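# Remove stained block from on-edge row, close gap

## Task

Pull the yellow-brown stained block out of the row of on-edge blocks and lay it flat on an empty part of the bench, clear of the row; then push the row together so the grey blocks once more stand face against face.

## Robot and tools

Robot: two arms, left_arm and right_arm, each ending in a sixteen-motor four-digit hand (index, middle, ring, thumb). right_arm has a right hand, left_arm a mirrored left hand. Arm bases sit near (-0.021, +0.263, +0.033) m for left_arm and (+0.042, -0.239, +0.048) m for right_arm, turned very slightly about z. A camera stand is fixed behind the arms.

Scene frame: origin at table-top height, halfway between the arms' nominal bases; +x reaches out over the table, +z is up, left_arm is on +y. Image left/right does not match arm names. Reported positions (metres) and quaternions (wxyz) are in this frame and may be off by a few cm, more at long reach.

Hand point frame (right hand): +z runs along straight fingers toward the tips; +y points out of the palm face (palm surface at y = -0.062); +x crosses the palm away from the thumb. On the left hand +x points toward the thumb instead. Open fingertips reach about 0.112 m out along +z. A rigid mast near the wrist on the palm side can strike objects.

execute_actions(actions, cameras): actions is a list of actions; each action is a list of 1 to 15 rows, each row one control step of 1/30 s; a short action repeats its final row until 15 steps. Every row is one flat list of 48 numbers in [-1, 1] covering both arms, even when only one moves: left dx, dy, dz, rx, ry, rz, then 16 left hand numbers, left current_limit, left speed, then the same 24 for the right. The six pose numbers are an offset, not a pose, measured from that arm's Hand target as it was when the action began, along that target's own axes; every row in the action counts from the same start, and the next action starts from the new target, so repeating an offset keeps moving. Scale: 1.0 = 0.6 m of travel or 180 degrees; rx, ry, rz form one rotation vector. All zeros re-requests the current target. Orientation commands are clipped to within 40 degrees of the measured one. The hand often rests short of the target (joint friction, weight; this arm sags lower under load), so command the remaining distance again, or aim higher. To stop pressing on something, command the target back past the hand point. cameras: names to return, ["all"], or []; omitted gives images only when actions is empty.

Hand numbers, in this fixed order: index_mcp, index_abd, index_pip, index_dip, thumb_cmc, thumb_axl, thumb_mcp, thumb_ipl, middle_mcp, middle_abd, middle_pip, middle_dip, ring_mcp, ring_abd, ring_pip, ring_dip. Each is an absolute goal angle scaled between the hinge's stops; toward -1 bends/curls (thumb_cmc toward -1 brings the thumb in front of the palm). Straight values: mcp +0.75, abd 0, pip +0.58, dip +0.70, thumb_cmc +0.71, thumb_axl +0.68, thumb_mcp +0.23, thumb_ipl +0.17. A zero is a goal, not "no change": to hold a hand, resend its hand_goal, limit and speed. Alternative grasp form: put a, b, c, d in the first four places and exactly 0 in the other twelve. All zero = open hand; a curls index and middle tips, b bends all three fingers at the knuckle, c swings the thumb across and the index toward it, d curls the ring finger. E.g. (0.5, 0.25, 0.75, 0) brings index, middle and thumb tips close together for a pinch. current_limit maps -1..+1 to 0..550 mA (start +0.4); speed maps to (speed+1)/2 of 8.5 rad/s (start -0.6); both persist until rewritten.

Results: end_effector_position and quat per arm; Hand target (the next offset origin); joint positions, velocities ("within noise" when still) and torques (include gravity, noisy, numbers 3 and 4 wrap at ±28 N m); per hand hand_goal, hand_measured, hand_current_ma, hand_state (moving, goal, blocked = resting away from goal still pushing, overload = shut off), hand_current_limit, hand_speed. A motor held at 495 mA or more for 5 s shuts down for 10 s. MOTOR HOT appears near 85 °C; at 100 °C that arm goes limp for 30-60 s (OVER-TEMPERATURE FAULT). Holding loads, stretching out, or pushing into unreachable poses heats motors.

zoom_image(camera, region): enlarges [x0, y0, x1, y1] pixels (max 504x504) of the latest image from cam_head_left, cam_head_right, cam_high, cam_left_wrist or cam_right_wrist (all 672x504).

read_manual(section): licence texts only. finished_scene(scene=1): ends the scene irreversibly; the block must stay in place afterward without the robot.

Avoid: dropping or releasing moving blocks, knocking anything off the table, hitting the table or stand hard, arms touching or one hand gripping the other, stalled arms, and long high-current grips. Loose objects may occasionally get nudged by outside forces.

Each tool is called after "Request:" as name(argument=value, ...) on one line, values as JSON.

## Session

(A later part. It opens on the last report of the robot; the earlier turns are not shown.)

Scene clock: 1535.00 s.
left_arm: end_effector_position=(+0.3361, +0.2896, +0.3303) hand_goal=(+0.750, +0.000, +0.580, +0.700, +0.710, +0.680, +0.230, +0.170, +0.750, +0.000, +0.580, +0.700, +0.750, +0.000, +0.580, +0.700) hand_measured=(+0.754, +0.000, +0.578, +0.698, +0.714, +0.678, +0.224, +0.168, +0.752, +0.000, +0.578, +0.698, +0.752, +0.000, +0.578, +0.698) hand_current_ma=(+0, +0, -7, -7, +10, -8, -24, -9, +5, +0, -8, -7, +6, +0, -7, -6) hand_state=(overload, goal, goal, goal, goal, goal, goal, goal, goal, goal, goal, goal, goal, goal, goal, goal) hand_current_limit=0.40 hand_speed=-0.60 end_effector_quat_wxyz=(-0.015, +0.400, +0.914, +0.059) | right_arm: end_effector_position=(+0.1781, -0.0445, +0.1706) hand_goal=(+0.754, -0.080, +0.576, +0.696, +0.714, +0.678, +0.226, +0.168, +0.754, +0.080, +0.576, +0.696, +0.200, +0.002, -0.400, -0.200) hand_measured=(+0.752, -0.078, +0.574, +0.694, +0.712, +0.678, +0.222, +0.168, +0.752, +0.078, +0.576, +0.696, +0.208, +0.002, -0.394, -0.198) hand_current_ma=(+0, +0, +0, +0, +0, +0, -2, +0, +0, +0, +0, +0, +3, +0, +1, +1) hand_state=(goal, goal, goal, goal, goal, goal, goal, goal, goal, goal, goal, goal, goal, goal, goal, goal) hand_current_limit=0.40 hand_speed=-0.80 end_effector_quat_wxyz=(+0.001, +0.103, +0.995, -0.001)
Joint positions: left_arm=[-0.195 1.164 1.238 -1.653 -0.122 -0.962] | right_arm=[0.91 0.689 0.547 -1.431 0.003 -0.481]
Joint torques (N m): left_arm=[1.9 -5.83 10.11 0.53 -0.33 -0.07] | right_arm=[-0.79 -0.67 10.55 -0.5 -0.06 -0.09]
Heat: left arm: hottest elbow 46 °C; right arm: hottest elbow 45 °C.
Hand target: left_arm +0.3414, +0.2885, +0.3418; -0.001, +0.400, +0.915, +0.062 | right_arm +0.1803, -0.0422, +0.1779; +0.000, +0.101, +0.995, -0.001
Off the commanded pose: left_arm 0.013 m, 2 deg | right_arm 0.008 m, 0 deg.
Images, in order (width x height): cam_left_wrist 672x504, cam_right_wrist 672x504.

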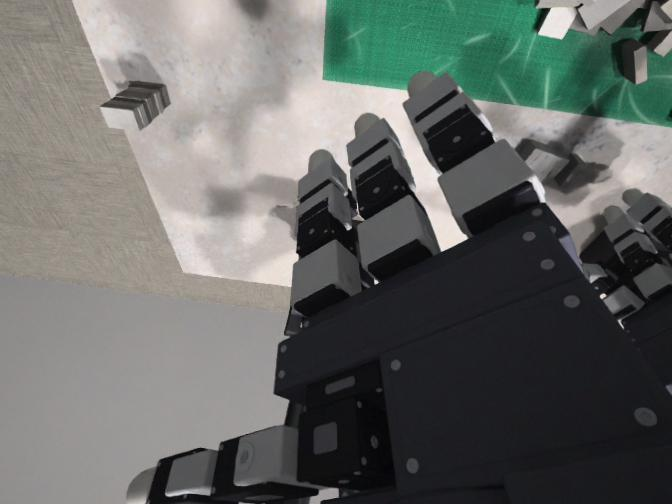

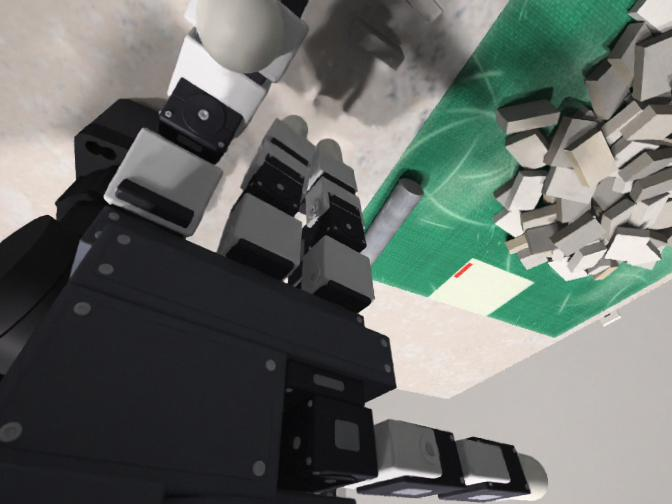

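Request:
execute_actions(actions=[[[0,0,0,0,0,0,0,0,0,0,0,0,0,0,0,0,0,0,0,0,0,0,0.4,-0.6,0,-0.03,-0.08,0,0,0,0.754,-0.08,0.576,0.696,0.714,0.678,0.226,0.168,0.754,0.08,0.576,0.696,0.2,0.001,-0.4,-0.2,0.4,-0.8]]], cameras=["all"])

Request:
zoom_image(camera="cam_right_wrist", region=[300, 0, 440, 120])

Request:
zoom_image(camera="cam_left_wrist", region=[520, 135, 600, 195])

Request:
zoom_image(camera="cam_head_left", region=[350, 390, 430, 450])

Scene clock: 1560.23 s.
left_arm: end_effector_position=(+0.3361, +0.2896, +0.3303) hand_goal=(+0.750, +0.000, +0.580, +0.700, +0.710, +0.680, +0.230, +0.170, +0.750, +0.000, +0.580, +0.700, +0.750, +0.000, +0.580, +0.700) hand_measured=(+0.754, +0.000, +0.578, +0.698, +0.714, +0.678, +0.224, +0.168, +0.752, +0.000, +0.578, +0.698, +0.752, +0.000, +0.578, +0.698) hand_current_ma=(+0, +0, -7, -7, +10, -8, -24, -9, +5, +0, -8, -7, +6, +0, -7, -6) hand_state=(overload, goal, goal, goal, goal, goal, goal, goal, goal, goal, goal, goal, goal, goal, goal, goal) hand_current_limit=0.40 hand_speed=-0.60 end_effector_quat_wxyz=(-0.015, +0.400, +0.914, +0.059) | right_arm: end_effector_position=(+0.1728, -0.0628, +0.2113) hand_goal=(+0.754, -0.080, +0.576, +0.696, +0.714, +0.678, +0.226, +0.168, +0.754, +0.080, +0.576, +0.696, +0.200, +0.002, -0.400, -0.200) hand_measured=(+0.752, -0.078, +0.574, +0.694, +0.712, +0.678, +0.222, +0.168, +0.752, +0.078, +0.576, +0.696, +0.208, +0.002, -0.394, -0.198) hand_current_ma=(+0, +0, +0, +0, +0, +0, -2, +0, +0, +0, +0, +0, +3, +0, +1, +1) hand_state=(goal, goal, goal, goal, goal, goal, goal, goal, goal, goal, goal, goal, goal, goal, goal, goal) hand_current_limit=0.40 hand_speed=-0.80 end_effector_quat_wxyz=(-0.005, +0.102, +0.995, -0.009)
Joint positions: left_arm=[-0.195 1.164 1.238 -1.653 -0.122 -0.962] | right_arm=[0.852 0.632 0.64 -1.599 0.003 -0.542]
Joint torques (N m): left_arm=[2.02 -5.89 10.14 0.53 -0.33 -0.08] | right_arm=[-1.08 -0.62 11.59 -0.51 -0.06 -0.09]
Heat: left arm: hottest elbow 46 °C; right arm: hottest elbow 46 °C.
Hand target: left_arm +0.3414, +0.2885, +0.3418; -0.001, +0.400, +0.915, +0.062 | right_arm +0.1767, -0.0597, +0.2259; +0.001, +0.101, +0.995, -0.001
Off the commanded pose: left_arm 0.013 m, 2 deg | right_arm 0.015 m, 1 deg.

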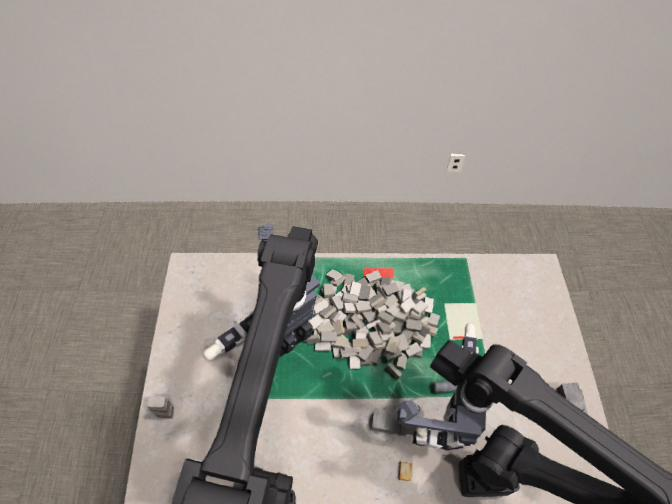

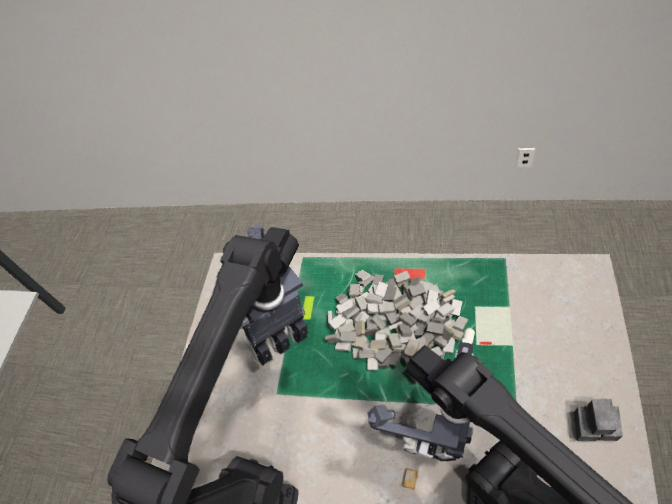

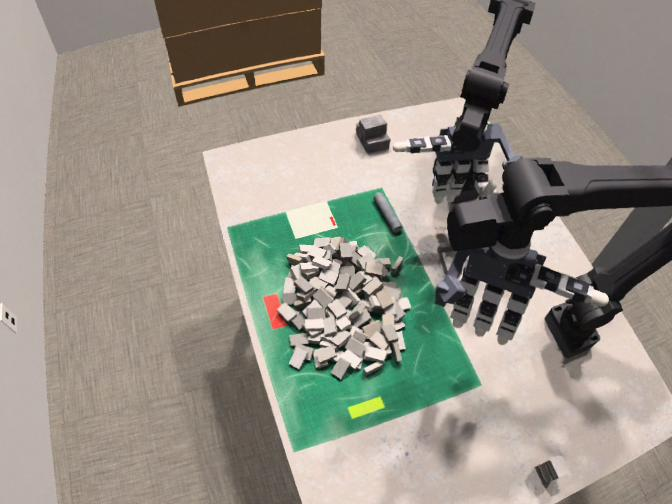

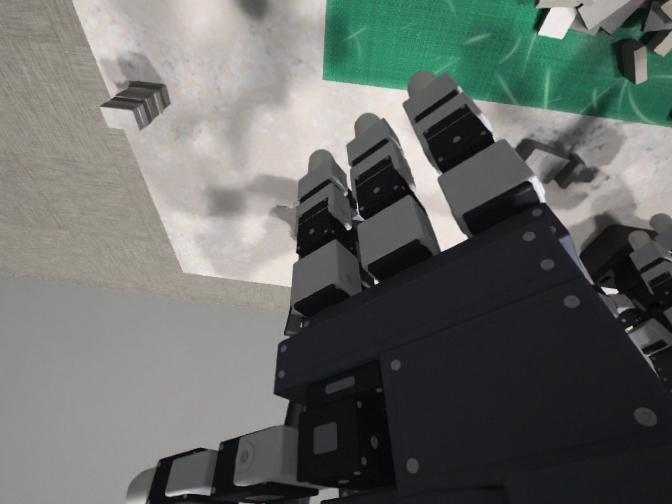

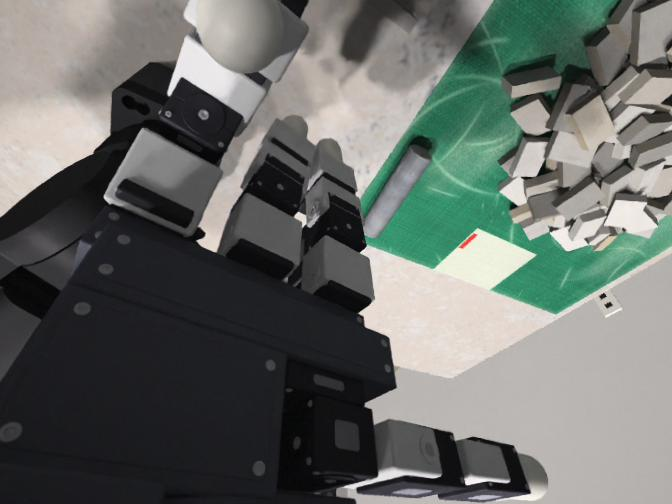

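Scaled by 3.600 from the camera's 672x504 image, which has a finer 960x720 frame.

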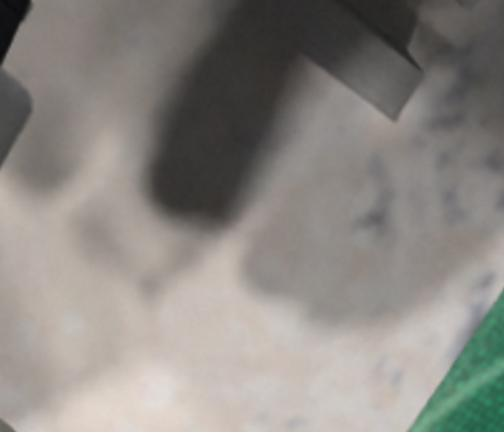

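Scaled by 6.300 from the camera's 672x504 image, which has a finer 960x720 frame.

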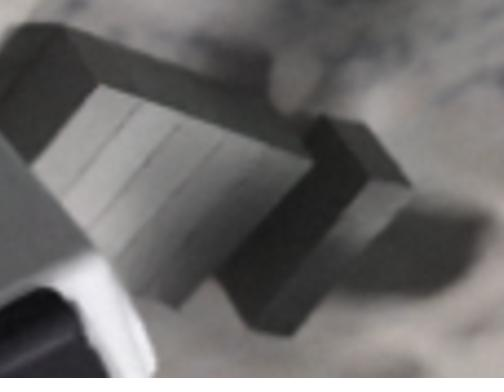

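Scaled by 6.300 from the camera's 672x504 image, which has a finer 960x720 frame.

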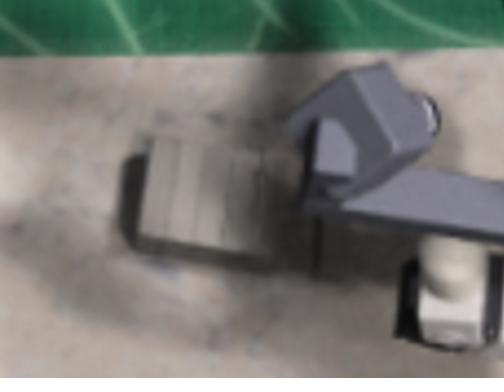

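Request:
execute_actions(actions=[[[0,0,0,0,0,0,0,0,0,0,0,0,0,0,0,0,0,0,0,0,0,0,0.4,-0.6,0,0.04,0.05,0,0,0,0.754,-0.08,0.576,0.696,0.714,0.678,0.226,0.168,0.754,0.08,0.576,0.696,0.2,0.001,-0.4,-0.2,0.4,-0.8]],[[0,0,0,0,0,0,0,0,0,0,0,0,0,0,0,0,0,0,0,0,0,0,0.4,-0.6,0,0.02,0.06,0,0,0,0.754,-0.08,0.576,0.696,0.714,0.678,0.226,0.168,0.754,0.08,0.576,0.696,0.2,0.001,-0.4,-0.2,0.4,-0.8]],[[0,0,0,0,0,0,0,0,0,0,0,0,0,0,0,0,0,0,0,0,0,0,0.4,-0.6,0,0.01,0.045,0,0,0,0.754,-0.08,0.576,0.696,0.714,0.678,0.226,0.168,0.754,0.08,0.576,0.696,0.2,0.001,-0.4,-0.2,0.4,-0.8]]], cameras=["cam_right_wrist","cam_left_wrist"])

Request:
zoom_image(camera="cam_right_wrist", region=[240, 20, 400, 160])

Request:
zoom_image(camera="cam_left_wrist", region=[520, 120, 640, 210])

Scene clock: 1587.77 s.
left_arm: end_effector_position=(+0.3361, +0.2896, +0.3303) hand_goal=(+0.750, +0.000, +0.580, +0.700, +0.710, +0.680, +0.230, +0.170, +0.750, +0.000, +0.580, +0.700, +0.750, +0.000, +0.580, +0.700) hand_measured=(+0.754, +0.000, +0.578, +0.698, +0.714, +0.678, +0.224, +0.168, +0.752, +0.000, +0.578, +0.698, +0.752, +0.000, +0.578, +0.698) hand_current_ma=(+0, +0, -7, -7, +10, -8, -24, -9, +5, +0, -8, -7, +6, +0, -7, -6) hand_state=(overload, goal, goal, goal, goal, goal, goal, goal, goal, goal, goal, goal, goal, goal, goal, goal) hand_current_limit=0.40 hand_speed=-0.60 end_effector_quat_wxyz=(-0.015, +0.400, +0.914, +0.059) | right_arm: end_effector_position=(+0.1845, -0.0222, +0.1329) hand_goal=(+0.754, -0.080, +0.576, +0.696, +0.714, +0.678, +0.226, +0.168, +0.754, +0.080, +0.576, +0.696, +0.200, +0.002, -0.400, -0.200) hand_measured=(+0.754, -0.078, +0.576, +0.694, +0.714, +0.678, +0.222, +0.168, +0.754, +0.078, +0.576, +0.696, +0.208, +0.002, -0.394, -0.198) hand_current_ma=(+0, +0, +0, +0, +0, +0, -2, +0, +0, +0, +0, +0, +3, +0, +1, +1) hand_state=(goal, goal, goal, goal, goal, goal, goal, goal, goal, goal, goal, goal, goal, goal, goal, goal) hand_current_limit=0.40 hand_speed=-0.80 end_effector_quat_wxyz=(-0.002, +0.100, +0.995, -0.004)
Joint positions: left_arm=[-0.195 1.164 1.238 -1.653 -0.122 -0.962] | right_arm=[0.959 0.815 0.496 -1.26 0.001 -0.439]
Joint torques (N m): left_arm=[2.02 -5.83 10.13 0.53 -0.34 -0.08] | right_arm=[0.32 -2.2 8.43 0.39 -0.01 0.13]
Heat: left arm: hottest elbow 46 °C; right arm: hottest elbow 45 °C.
Hand target: left_arm +0.3414, +0.2885, +0.3418; -0.001, +0.400, +0.915, +0.062 | right_arm +0.1851, -0.0187, +0.1329; +0.001, +0.101, +0.995, -0.001
Off the commanded pose: left_arm 0.013 m, 2 deg | right_arm 0.004 m, 0 deg.
Images, in order (width x height): cam_left_wrist 672x504, cam_right_wrist 672x504.

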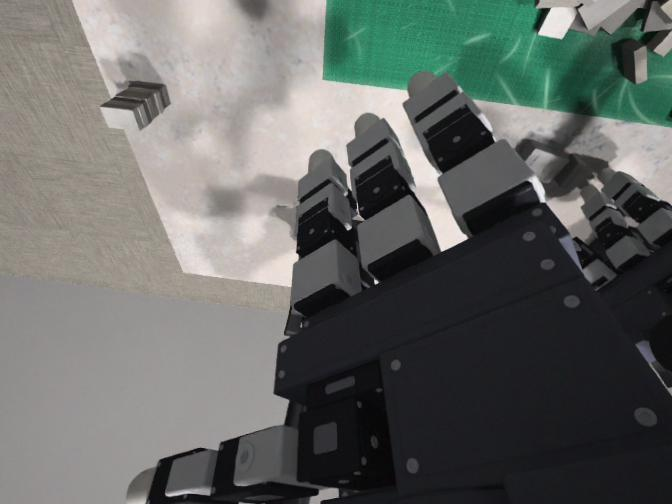

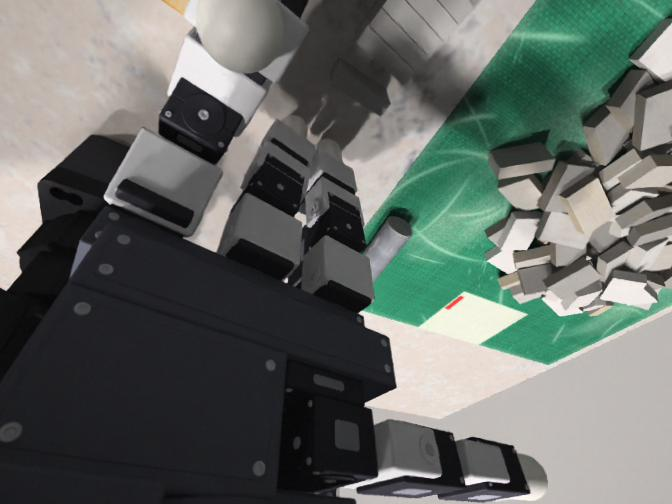

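Scaled by 3.150 from the camera's 672x504 image, which has a finer 960x720 frame.

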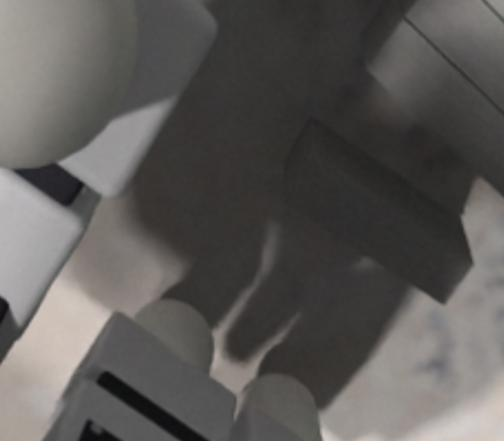

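Scaled by 4.200 from the camera's 672x504 image, which has a finer 960x720 frame.

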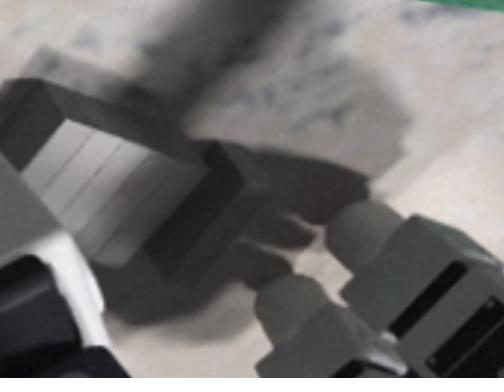

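Request:
execute_actions(actions=[[[0,0,0,0,0,0,0,0,0,0,0,0,0,0,0,0,0,0,0,0,0,0,0.4,-0.6,0,0.022,0.007,0,0,0,0.754,-0.08,0.576,0.696,0.714,0.678,0.226,0.168,0.754,0.08,0.576,0.696,0.2,0.001,-0.4,-0.2,0.4,-0.8]],[[0,0,0,0,0,0,0,0,0,0,0,0,0,0,0,0,0,0,0,0,0,0,0.4,-0.6,0,0.018,0.002,0,0,0,0.754,-0.08,0.576,0.696,0.714,0.678,0.226,0.168,0.754,0.08,0.576,0.696,0.2,0.001,-0.4,-0.2,0.4,-0.8]]], cameras=["cam_right_wrist","cam_left_wrist"])

Request:
zoom_image(camera="cam_right_wrist", region=[240, 20, 400, 160])

Request:
zoom_image(camera="cam_left_wrist", region=[520, 120, 640, 210])

Scene clock: 1599.03 s.
left_arm: end_effector_position=(+0.3361, +0.2896, +0.3303) hand_goal=(+0.750, +0.000, +0.580, +0.700, +0.710, +0.680, +0.230, +0.170, +0.750, +0.000, +0.580, +0.700, +0.750, +0.000, +0.580, +0.700) hand_measured=(+0.754, +0.000, +0.578, +0.698, +0.714, +0.678, +0.224, +0.168, +0.752, +0.000, +0.578, +0.698, +0.752, +0.000, +0.578, +0.698) hand_current_ma=(+0, +0, -7, -7, +10, -8, -24, -9, +5, +0, -8, -7, +6, +0, -7, -6) hand_state=(overload, goal, goal, goal, goal, goal, goal, goal, goal, goal, goal, goal, goal, goal, goal, goal) hand_current_limit=0.40 hand_speed=-0.60 end_effector_quat_wxyz=(-0.015, +0.400, +0.914, +0.059) | right_arm: end_effector_position=(+0.1873, -0.0058, +0.1271) hand_goal=(+0.754, -0.080, +0.576, +0.696, +0.714, +0.678, +0.226, +0.168, +0.754, +0.080, +0.576, +0.696, +0.200, +0.002, -0.400, -0.200) hand_measured=(+0.782, -0.084, +0.598, +0.706, +0.714, +0.678, +0.222, +0.168, +0.776, +0.072, +0.590, +0.704, +0.208, +0.002, -0.394, -0.198) hand_current_ma=(+25, -1, +15, +4, +0, +0, -2, +0, +18, -3, +7, +2, +3, +0, +1, +1) hand_state=(blocked, goal, blocked, goal, goal, goal, goal, goal, blocked, goal, goal, goal, goal, goal, goal, goal) hand_current_limit=0.40 hand_speed=-0.80 end_effector_quat_wxyz=(-0.001, +0.103, +0.995, -0.010)
Joint positions: left_arm=[-0.195 1.164 1.238 -1.653 -0.122 -0.962] | right_arm=[1.008 0.889 0.515 -1.215 0.008 -0.385]
Joint torques (N m): left_arm=[2.08 -5.89 10.14 0.54 -0.33 -0.08] | right_arm=[0.26 -1.67 8.81 1.02 -0.23 0.07]
Heat: left arm: hottest elbow 46 °C; right arm: hottest elbow 45 °C.
Hand target: left_arm +0.3414, +0.2885, +0.3418; -0.001, +0.400, +0.915, +0.062 | right_arm +0.1900, +0.0047, +0.1274; +0.001, +0.101, +0.995, -0.001
Off the commanded pose: left_arm 0.013 m, 2 deg | right_arm 0.011 m, 1 deg.
Images, in order (width x height): cam_left_wrist 672x504, cam_right_wrist 672x504.

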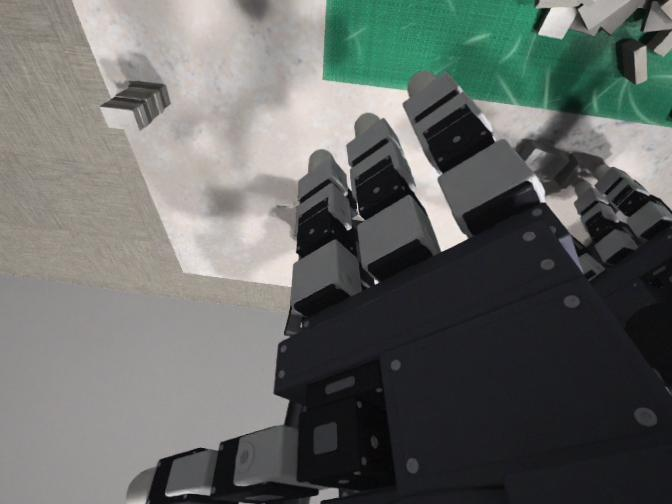

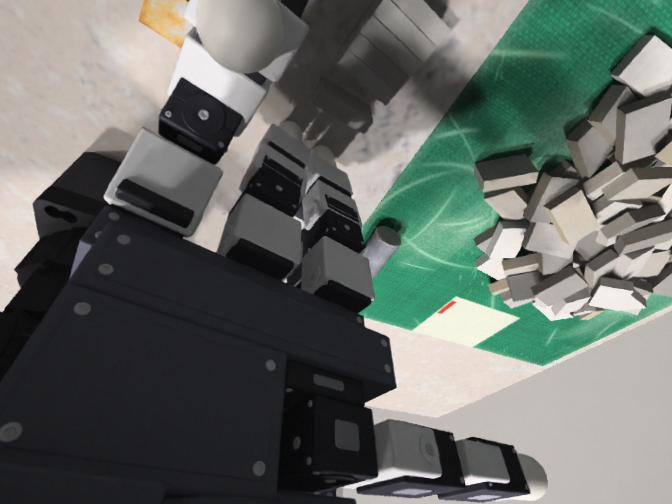

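Scaled by 3.150 from the camera's 672x504 image, which has a finer 960x720 frame.

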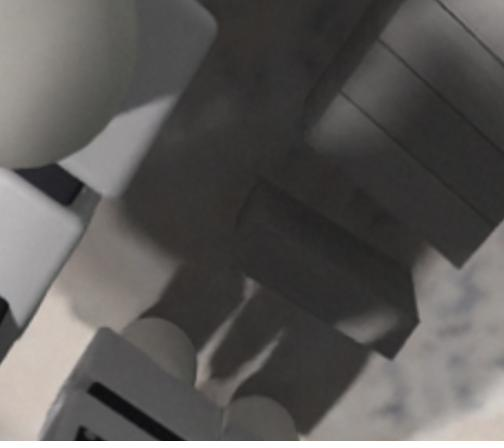

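Scaled by 4.200 from the camera's 672x504 image, which has a finer 960x720 frame.

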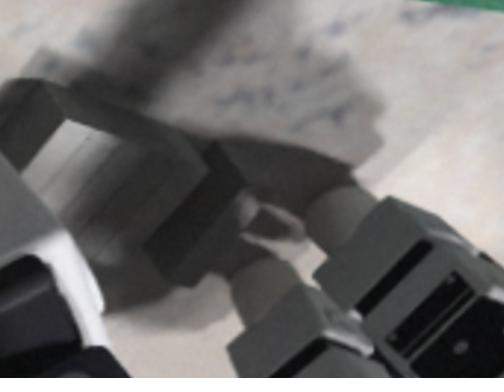

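Request:
execute_actions(actions=[[[0,0,0,0,0,0,0,0,0,0,0,0,0,0,0,0,0,0,0,0,0,0,0.4,-0.6,0,0.012,-0.009,0,0,0,0.754,-0.08,0.576,0.696,0.714,0.678,0.226,0.168,0.754,0.08,0.576,0.696,0.2,0.001,-0.4,-0.2,0.4,-0.8]]], cameras=["cam_right_wrist","cam_left_wrist"])

Request:
zoom_image(camera="cam_right_wrist", region=[240, 20, 400, 160])

Request:
zoom_image(camera="cam_left_wrist", region=[520, 120, 640, 210])

Scene clock: 1608.97 s.
left_arm: end_effector_position=(+0.3361, +0.2896, +0.3303) hand_goal=(+0.750, +0.000, +0.580, +0.700, +0.710, +0.680, +0.230, +0.170, +0.750, +0.000, +0.580, +0.700, +0.750, +0.000, +0.580, +0.700) hand_measured=(+0.754, +0.000, +0.578, +0.698, +0.714, +0.678, +0.224, +0.168, +0.752, +0.000, +0.578, +0.698, +0.752, +0.000, +0.578, +0.698) hand_current_ma=(+0, +0, -7, -7, +10, -8, -24, -9, +5, +0, -8, -7, +6, +0, -7, -6) hand_state=(overload, goal, goal, goal, goal, goal, goal, goal, goal, goal, goal, goal, goal, goal, goal, goal) hand_current_limit=0.40 hand_speed=-0.60 end_effector_quat_wxyz=(-0.015, +0.400, +0.914, +0.059) | right_arm: end_effector_position=(+0.1878, -0.0026, +0.1267) hand_goal=(+0.754, -0.080, +0.576, +0.696, +0.714, +0.678, +0.226, +0.168, +0.754, +0.080, +0.576, +0.696, +0.200, +0.002, -0.400, -0.200) hand_measured=(+0.786, -0.080, +0.600, +0.706, +0.714, +0.678, +0.222, +0.168, +0.780, +0.076, +0.592, +0.704, +0.208, +0.002, -0.394, -0.198) hand_current_ma=(+32, +0, +19, +5, +0, +0, -2, +0, +22, -1, +9, +3, +3, +0, +1, +1) hand_state=(blocked, goal, blocked, goal, goal, goal, goal, goal, blocked, goal, goal, goal, goal, goal, goal, goal) hand_current_limit=0.40 hand_speed=-0.80 end_effector_quat_wxyz=(-0.001, +0.105, +0.994, -0.014)
Joint positions: left_arm=[-0.195 1.164 1.238 -1.653 -0.122 -0.962] | right_arm=[1.019 0.907 0.525 -1.215 0.01 -0.37]
Joint torques (N m): left_arm=[2.08 -5.83 10.15 0.54 -0.34 -0.08] | right_arm=[0.38 -2.26 9.84 0.72 -0.32 0.08]
Heat: left arm: hottest elbow 46 °C; right arm: hottest elbow 45 °C.
Hand target: left_arm +0.3414, +0.2885, +0.3418; -0.001, +0.400, +0.915, +0.062 | right_arm +0.1914, +0.0118, +0.1328; +0.001, +0.101, +0.995, -0.001
Off the commanded pose: left_arm 0.013 m, 2 deg | right_arm 0.016 m, 2 deg.
Images, in order (width x height): cam_left_wrist 672x504, cam_right_wrist 672x504.

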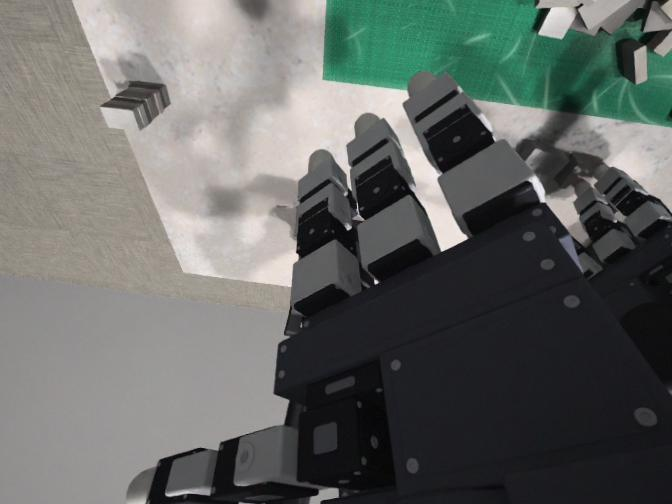

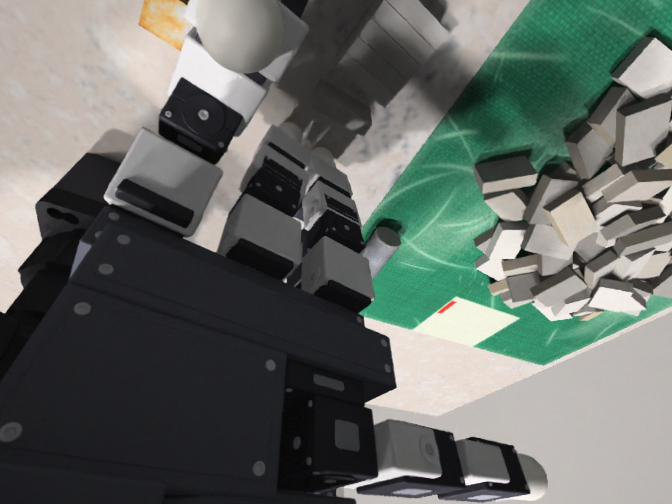

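Scaled by 3.150 from the camera's 672x504 image, which has a finer 960x720 frame.

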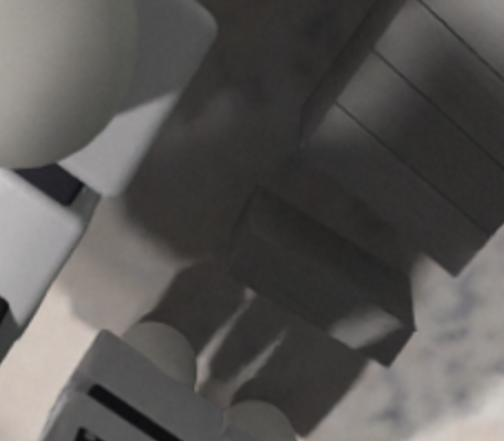

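Scaled by 4.200 from the camera's 672x504 image, which has a finer 960x720 frame.

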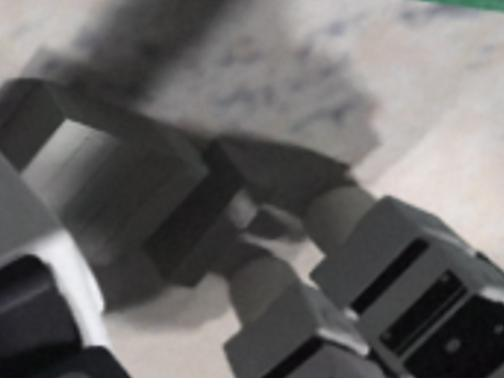

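Request:
execute_actions(actions=[[[0,0,0,0,0,0,0,0,0,0,0,0,0,0,0,0,0,0,0,0,0,0,0.4,-0.6,0,-0.005,-0.02,0,0,0,0.754,-0.08,0.576,0.696,0.714,0.678,0.226,0.168,0.754,0.08,0.576,0.696,0.2,0.001,-0.4,-0.2,0.4,-0.8]]], cameras=[])

Scene clock: 1615.37 s.
left_arm: end_effector_position=(+0.3361, +0.2896, +0.3303) hand_goal=(+0.750, +0.000, +0.580, +0.700, +0.710, +0.680, +0.230, +0.170, +0.750, +0.000, +0.580, +0.700, +0.750, +0.000, +0.580, +0.700) hand_measured=(+0.754, +0.000, +0.578, +0.698, +0.714, +0.678, +0.224, +0.168, +0.752, +0.000, +0.578, +0.698, +0.752, +0.000, +0.578, +0.698) hand_current_ma=(+0, +0, -7, -7, +10, -8, -24, -9, +5, +0, -8, -7, +6, +0, -7, -6) hand_state=(overload, goal, goal, goal, goal, goal, goal, goal, goal, goal, goal, goal, goal, goal, goal, goal) hand_current_limit=0.40 hand_speed=-0.60 end_effector_quat_wxyz=(-0.015, +0.400, +0.914, +0.059) | right_arm: end_effector_position=(+0.1869, -0.0030, +0.1277) hand_goal=(+0.754, -0.080, +0.576, +0.696, +0.714, +0.678, +0.226, +0.168, +0.754, +0.080, +0.576, +0.696, +0.200, +0.002, -0.400, -0.200) hand_measured=(+0.772, -0.076, +0.592, +0.706, +0.714, +0.678, +0.222, +0.168, +0.754, +0.076, +0.578, +0.698, +0.208, +0.002, -0.394, -0.198) hand_current_ma=(+12, +1, +9, +4, +0, +0, -2, +0, +0, +0, +0, +0, +3, +0, +1, +1) hand_state=(goal, goal, goal, goal, goal, goal, goal, goal, goal, goal, goal, goal, goal, goal, goal, goal) hand_current_limit=0.40 hand_speed=-0.80 end_effector_quat_wxyz=(-0.004, +0.105, +0.994, -0.016)
Joint positions: left_arm=[-0.195 1.164 1.238 -1.653 -0.122 -0.962] | right_arm=[1.019 0.907 0.528 -1.224 0.007 -0.37]
Joint torques (N m): left_arm=[2.02 -5.89 10.14 0.51 -0.33 -0.07] | right_arm=[0.09 -4.37 11.14 -0.53 -0.21 0.01]
Heat: left arm: hottest elbow 46 °C; right arm: hottest elbow 45 °C.
Hand target: left_arm +0.3414, +0.2885, +0.3418; -0.001, +0.400, +0.915, +0.062 | right_arm +0.1908, +0.0089, +0.1448; +0.001, +0.101, +0.995, -0.001
Off the commanded pose: left_arm 0.013 m, 2 deg | right_arm 0.021 m, 2 deg.
No camera images: "cameras" was empty.

Continue raising, then return to slightly higher than table contact.

Request:
execute_actions(actions=[[[0,0,0,0,0,0,0,0,0,0,0,0,0,0,0,0,0,0,0,0,0,0,0.4,-0.6,0,-0.02,-0.02,0,0,0,0.754,-0.08,0.576,0.696,0.714,0.678,0.226,0.168,0.754,0.08,0.576,0.696,0.2,0.001,-0.4,-0.2,0.4,-0.8]],[[0,0,0,0,0,0,0,0,0,0,0,0,0,0,0,0,0,0,0,0,0,0,0.4,-0.6,0,0,0.037,0,0,0,0.754,-0.08,0.576,0.696,0.714,0.678,0.226,0.168,0.754,0.08,0.576,0.696,0.2,0.001,-0.4,-0.2,0.4,-0.8]]], cameras=["cam_right_wrist","cam_left_wrist"])

Request:
zoom_image(camera="cam_right_wrist", region=[240, 20, 400, 160])

Request:
zoom_image(camera="cam_left_wrist", region=[520, 120, 640, 210])

Scene clock: 1622.97 s.
left_arm: end_effector_position=(+0.3361, +0.2896, +0.3303) hand_goal=(+0.750, +0.000, +0.580, +0.700, +0.710, +0.680, +0.230, +0.170, +0.750, +0.000, +0.580, +0.700, +0.750, +0.000, +0.580, +0.700) hand_measured=(+0.754, +0.000, +0.578, +0.698, +0.714, +0.678, +0.224, +0.168, +0.752, +0.000, +0.578, +0.698, +0.752, +0.000, +0.578, +0.698) hand_current_ma=(+0, +0, -7, -7, +10, -8, -24, -9, +5, +0, -8, -7, +6, +0, -7, -6) hand_state=(overload, goal, goal, goal, goal, goal, goal, goal, goal, goal, goal, goal, goal, goal, goal, goal) hand_current_limit=0.40 hand_speed=-0.60 end_effector_quat_wxyz=(-0.015, +0.400, +0.914, +0.059) | right_arm: end_effector_position=(+0.1868, -0.0031, +0.1383) hand_goal=(+0.754, -0.080, +0.576, +0.696, +0.714, +0.678, +0.226, +0.168, +0.754, +0.080, +0.576, +0.696, +0.200, +0.002, -0.400, -0.200) hand_measured=(+0.754, -0.076, +0.578, +0.698, +0.714, +0.678, +0.222, +0.168, +0.754, +0.078, +0.578, +0.698, +0.208, +0.002, -0.394, -0.198) hand_current_ma=(+0, +0, +0, +0, +0, +0, -2, +0, +0, +0, +0, +0, +3, +0, +1, +1) hand_state=(goal, goal, goal, goal, goal, goal, goal, goal, goal, goal, goal, goal, goal, goal, goal, goal) hand_current_limit=0.40 hand_speed=-0.80 end_effector_quat_wxyz=(+0.002, +0.101, +0.995, +0.000)
Joint positions: left_arm=[-0.195 1.164 1.238 -1.653 -0.122 -0.962] | right_arm=[1.014 0.864 0.53 -1.235 0.005 -0.382]
Joint torques (N m): left_arm=[2.02 -5.89 10.14 0.51 -0.33 -0.07] | right_arm=[-1.08 -2.61 8.01 0.39 -0.13 -0.11]
Heat: left arm: hottest elbow 46 °C; right arm: hottest elbow 45 °C.
Hand target: left_arm +0.3414, +0.2885, +0.3418; -0.001, +0.400, +0.915, +0.062 | right_arm +0.1883, -0.0029, +0.1346; +0.000, +0.101, +0.995, -0.001
Off the commanded pose: left_arm 0.013 m, 2 deg | right_arm 0.004 m, 0 deg.
Images, in order (width x height): cam_left_wrist 672x504, cam_right_wrist 672x504.

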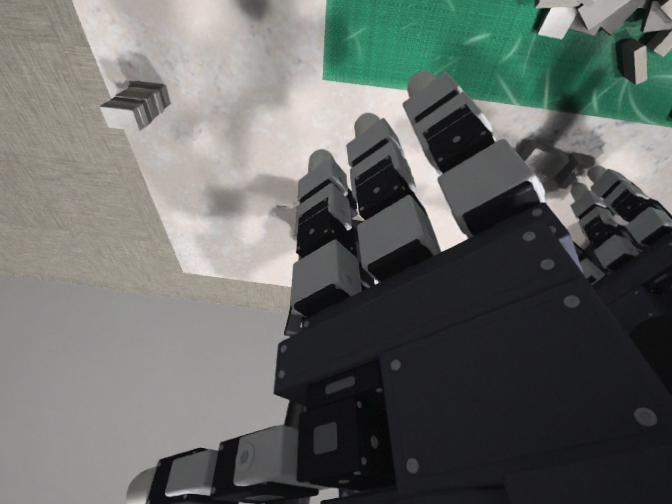

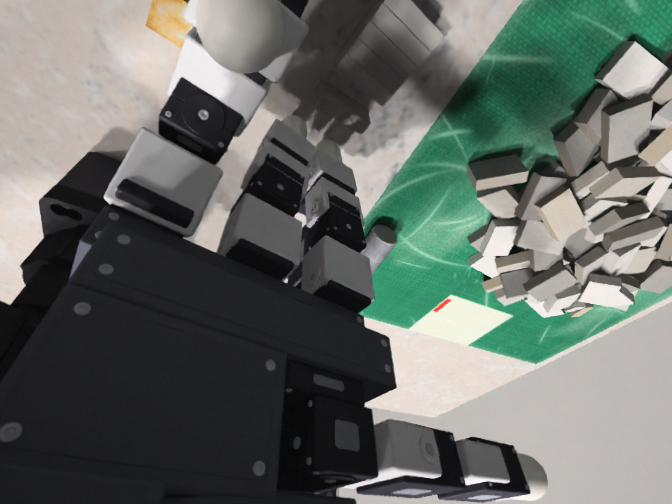

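Scaled by 3.150 from the camera's 672x504 image, which has a finer 960x720 frame.

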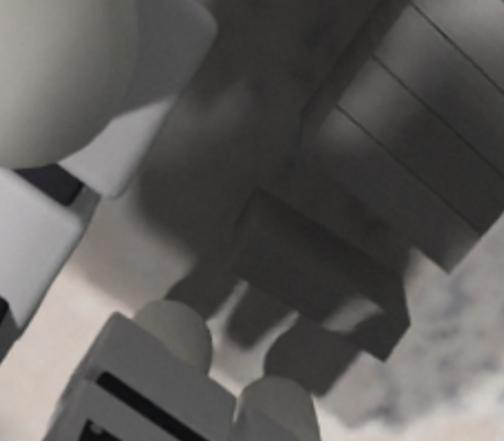

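Scaled by 4.200 from the camera's 672x504 image, which has a finer 960x720 frame.

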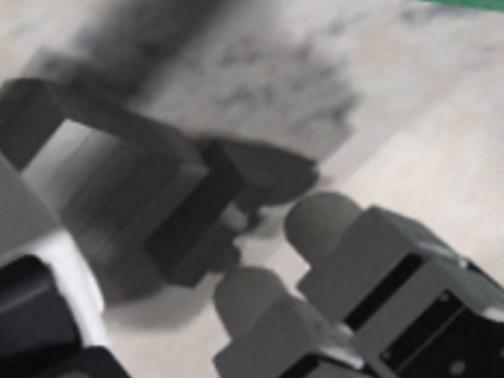

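Request:
execute_actions(actions=[[[0,0,0,0,0,0,0,0,0,0,0,0,0,0,0,0,0,0,0,0,0,0,0.4,-0.6,0,0.003,0.009,0,0,0,0.754,-0.08,0.576,0.696,0.714,0.678,0.226,0.168,0.754,0.08,0.576,0.696,0.2,0.001,-0.4,-0.2,0.4,-0.8]],[[0,0,0,0,0,0,0,0,0,0,0,0,0,0,0,0,0,0,0,0,0,0,0.4,-0.6,0,0.02,0,0,0,0,0.754,-0.08,0.576,0.696,0.714,0.678,0.226,0.168,0.754,0.08,0.576,0.696,0.2,0.001,-0.4,-0.2,0.4,-0.8]]], cameras=["cam_right_wrist","cam_left_wrist"])

Request:
zoom_image(camera="cam_right_wrist", region=[240, 20, 400, 160])

Request:
zoom_image(camera="cam_left_wrist", region=[520, 120, 640, 210])

Scene clock: 1636.57 s.
left_arm: end_effector_position=(+0.3361, +0.2896, +0.3303) hand_goal=(+0.750, +0.000, +0.580, +0.700, +0.710, +0.680, +0.230, +0.170, +0.750, +0.000, +0.580, +0.700, +0.750, +0.000, +0.580, +0.700) hand_measured=(+0.754, +0.000, +0.578, +0.698, +0.714, +0.678, +0.224, +0.168, +0.752, +0.000, +0.578, +0.698, +0.752, +0.000, +0.578, +0.698) hand_current_ma=(+0, +0, -7, -7, +10, -8, -24, -9, +5, +0, -8, -7, +6, +0, -7, -6) hand_state=(overload, goal, goal, goal, goal, goal, goal, goal, goal, goal, goal, goal, goal, goal, goal, goal) hand_current_limit=0.40 hand_speed=-0.60 end_effector_quat_wxyz=(-0.015, +0.400, +0.914, +0.059) | right_arm: end_effector_position=(+0.1891, +0.0028, +0.1284) hand_goal=(+0.754, -0.080, +0.576, +0.696, +0.714, +0.678, +0.226, +0.168, +0.754, +0.080, +0.576, +0.696, +0.200, +0.002, -0.400, -0.200) hand_measured=(+0.762, -0.086, +0.582, +0.698, +0.714, +0.678, +0.222, +0.168, +0.758, +0.074, +0.578, +0.698, +0.208, +0.002, -0.394, -0.198) hand_current_ma=(+3, -1, +2, +0, +0, +0, -2, +0, +1, -2, +0, +0, +3, +0, +1, +1) hand_state=(goal, goal, goal, goal, goal, goal, goal, goal, goal, goal, goal, goal, goal, goal, goal, goal) hand_current_limit=0.40 hand_speed=-0.80 end_effector_quat_wxyz=(+0.000, +0.101, +0.995, -0.005)
Joint positions: left_arm=[-0.195 1.164 1.238 -1.653 -0.122 -0.962] | right_arm=[1.021 0.911 0.527 -1.197 0.005 -0.376]
Joint torques (N m): left_arm=[2.14 -5.83 10.11 0.53 -0.34 -0.07] | right_arm=[0.09 -2.26 9.02 0.57 -0.12 0.12]
Heat: left arm: hottest elbow 46 °C; right arm: hottest elbow 45 °C.
Hand target: left_arm +0.3414, +0.2885, +0.3418; -0.001, +0.400, +0.915, +0.062 | right_arm +0.1912, +0.0107, +0.1292; +0.001, +0.101, +0.995, -0.001
Off the commanded pose: left_arm 0.013 m, 2 deg | right_arm 0.008 m, 1 deg.
Images, in order (width x height): cam_left_wrist 672x504, cam_right_wrist 672x504.

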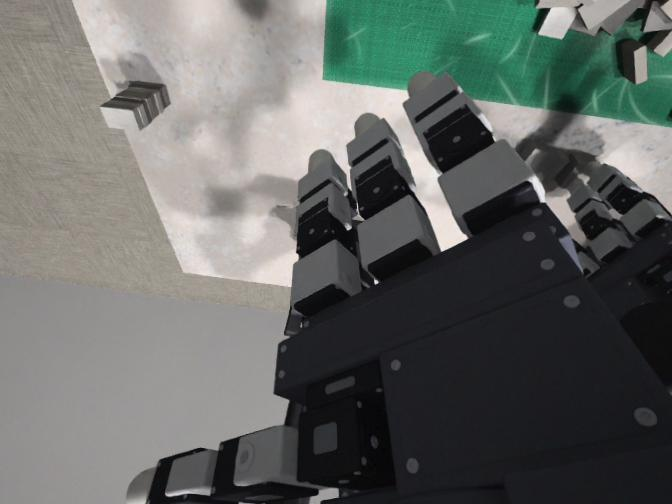

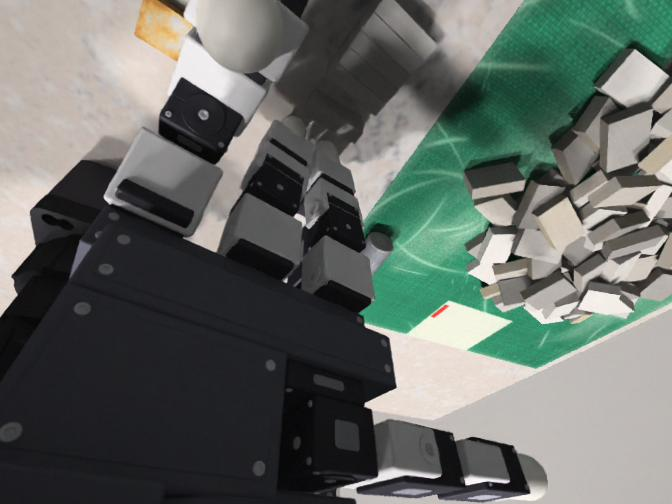

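Scaled by 3.150 from the camera's 672x504 image, which has a finer 960x720 frame.

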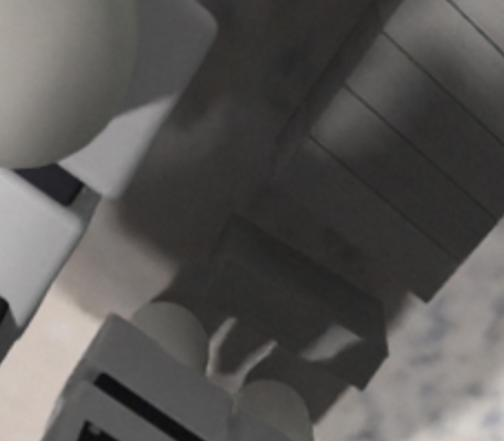

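Scaled by 4.200 from the camera's 672x504 image, which has a finer 960x720 frame.

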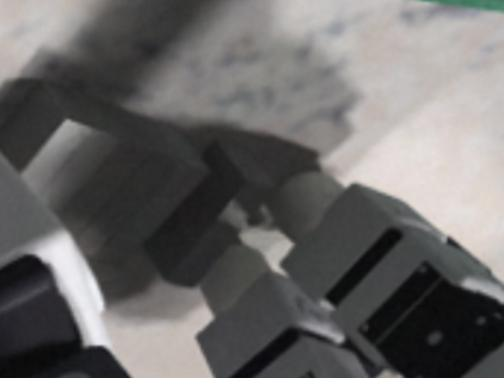

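Request:
execute_actions(actions=[[[0,0,0,0,0,0,0,0,0,0,0,0,0,0,0,0,0,0,0,0,0,0,0.4,-0.6,0,0.018,-0.003,0,0,0,0.754,-0.08,0.576,0.696,0.714,0.678,0.226,0.168,0.754,0.08,0.576,0.696,0.2,0.001,-0.4,-0.2,0.4,-0.8]]], cameras=["cam_right_wrist","cam_left_wrist"])

Request:
zoom_image(camera="cam_right_wrist", region=[240, 20, 400, 160])

Request:
zoom_image(camera="cam_left_wrist", region=[520, 120, 640, 210])

Scene clock: 1644.60 s.
left_arm: end_effector_position=(+0.3361, +0.2896, +0.3303) hand_goal=(+0.750, +0.000, +0.580, +0.700, +0.710, +0.680, +0.230, +0.170, +0.750, +0.000, +0.580, +0.700, +0.750, +0.000, +0.580, +0.700) hand_measured=(+0.754, +0.000, +0.578, +0.698, +0.714, +0.678, +0.224, +0.168, +0.752, +0.000, +0.578, +0.698, +0.752, +0.000, +0.578, +0.698) hand_current_ma=(+0, +0, -7, -7, +10, -8, -24, -9, +5, +0, -8, -7, +6, +0, -7, -6) hand_state=(overload, goal, goal, goal, goal, goal, goal, goal, goal, goal, goal, goal, goal, goal, goal, goal) hand_current_limit=0.40 hand_speed=-0.60 end_effector_quat_wxyz=(-0.015, +0.400, +0.914, +0.059) | right_arm: end_effector_position=(+0.1901, +0.0089, +0.1275) hand_goal=(+0.754, -0.080, +0.576, +0.696, +0.714, +0.678, +0.226, +0.168, +0.754, +0.080, +0.576, +0.696, +0.200, +0.002, -0.400, -0.200) hand_measured=(+0.776, -0.082, +0.592, +0.702, +0.714, +0.678, +0.222, +0.168, +0.768, +0.078, +0.584, +0.700, +0.208, +0.002, -0.394, -0.198) hand_current_ma=(+16, +0, +9, +2, +0, +0, -2, +0, +7, +0, +3, +1, +3, +0, +1, +1) hand_state=(blocked, goal, goal, goal, goal, goal, goal, goal, goal, goal, goal, goal, goal, goal, goal, goal) hand_current_limit=0.40 hand_speed=-0.80 end_effector_quat_wxyz=(-0.001, +0.103, +0.995, -0.012)
Joint positions: left_arm=[-0.195 1.164 1.238 -1.653 -0.122 -0.962] | right_arm=[1.037 0.942 0.544 -1.194 0.008 -0.356]
Joint torques (N m): left_arm=[2.02 -5.83 10.13 0.53 -0.34 -0.08] | right_arm=[0.15 -2.61 9.39 0.73 -0.23 0.06]
Heat: left arm: hottest elbow 46 °C; right arm: hottest elbow 45 °C.
Hand target: left_arm +0.3414, +0.2885, +0.3418; -0.001, +0.400, +0.915, +0.062 | right_arm +0.1934, +0.0213, +0.1310; +0.000, +0.101, +0.995, -0.001
Off the commanded pose: left_arm 0.013 m, 2 deg | right_arm 0.013 m, 1 deg.
Images, in order (width x height): cam_left_wrist 672x504, cam_right_wrist 672x504.

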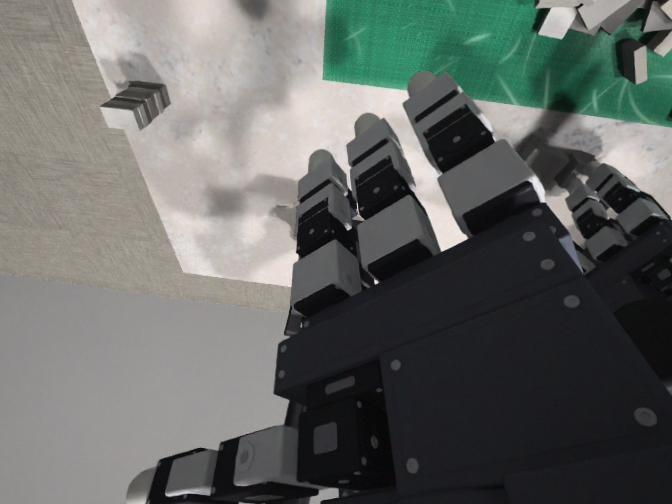

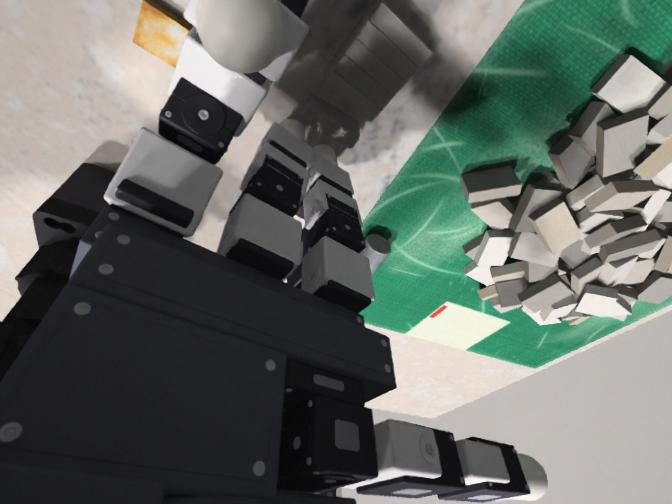

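Scaled by 3.150 from the camera's 672x504 image, which has a finer 960x720 frame.

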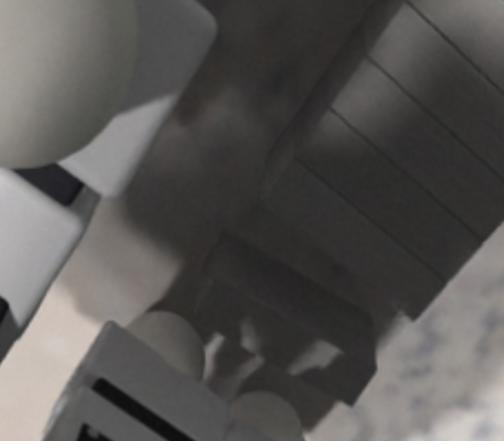

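Scaled by 4.200 from the camera's 672x504 image, which has a finer 960x720 frame.

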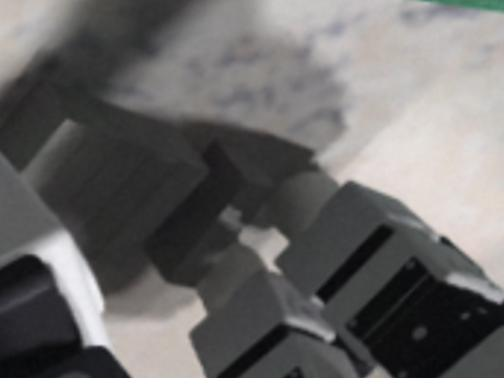

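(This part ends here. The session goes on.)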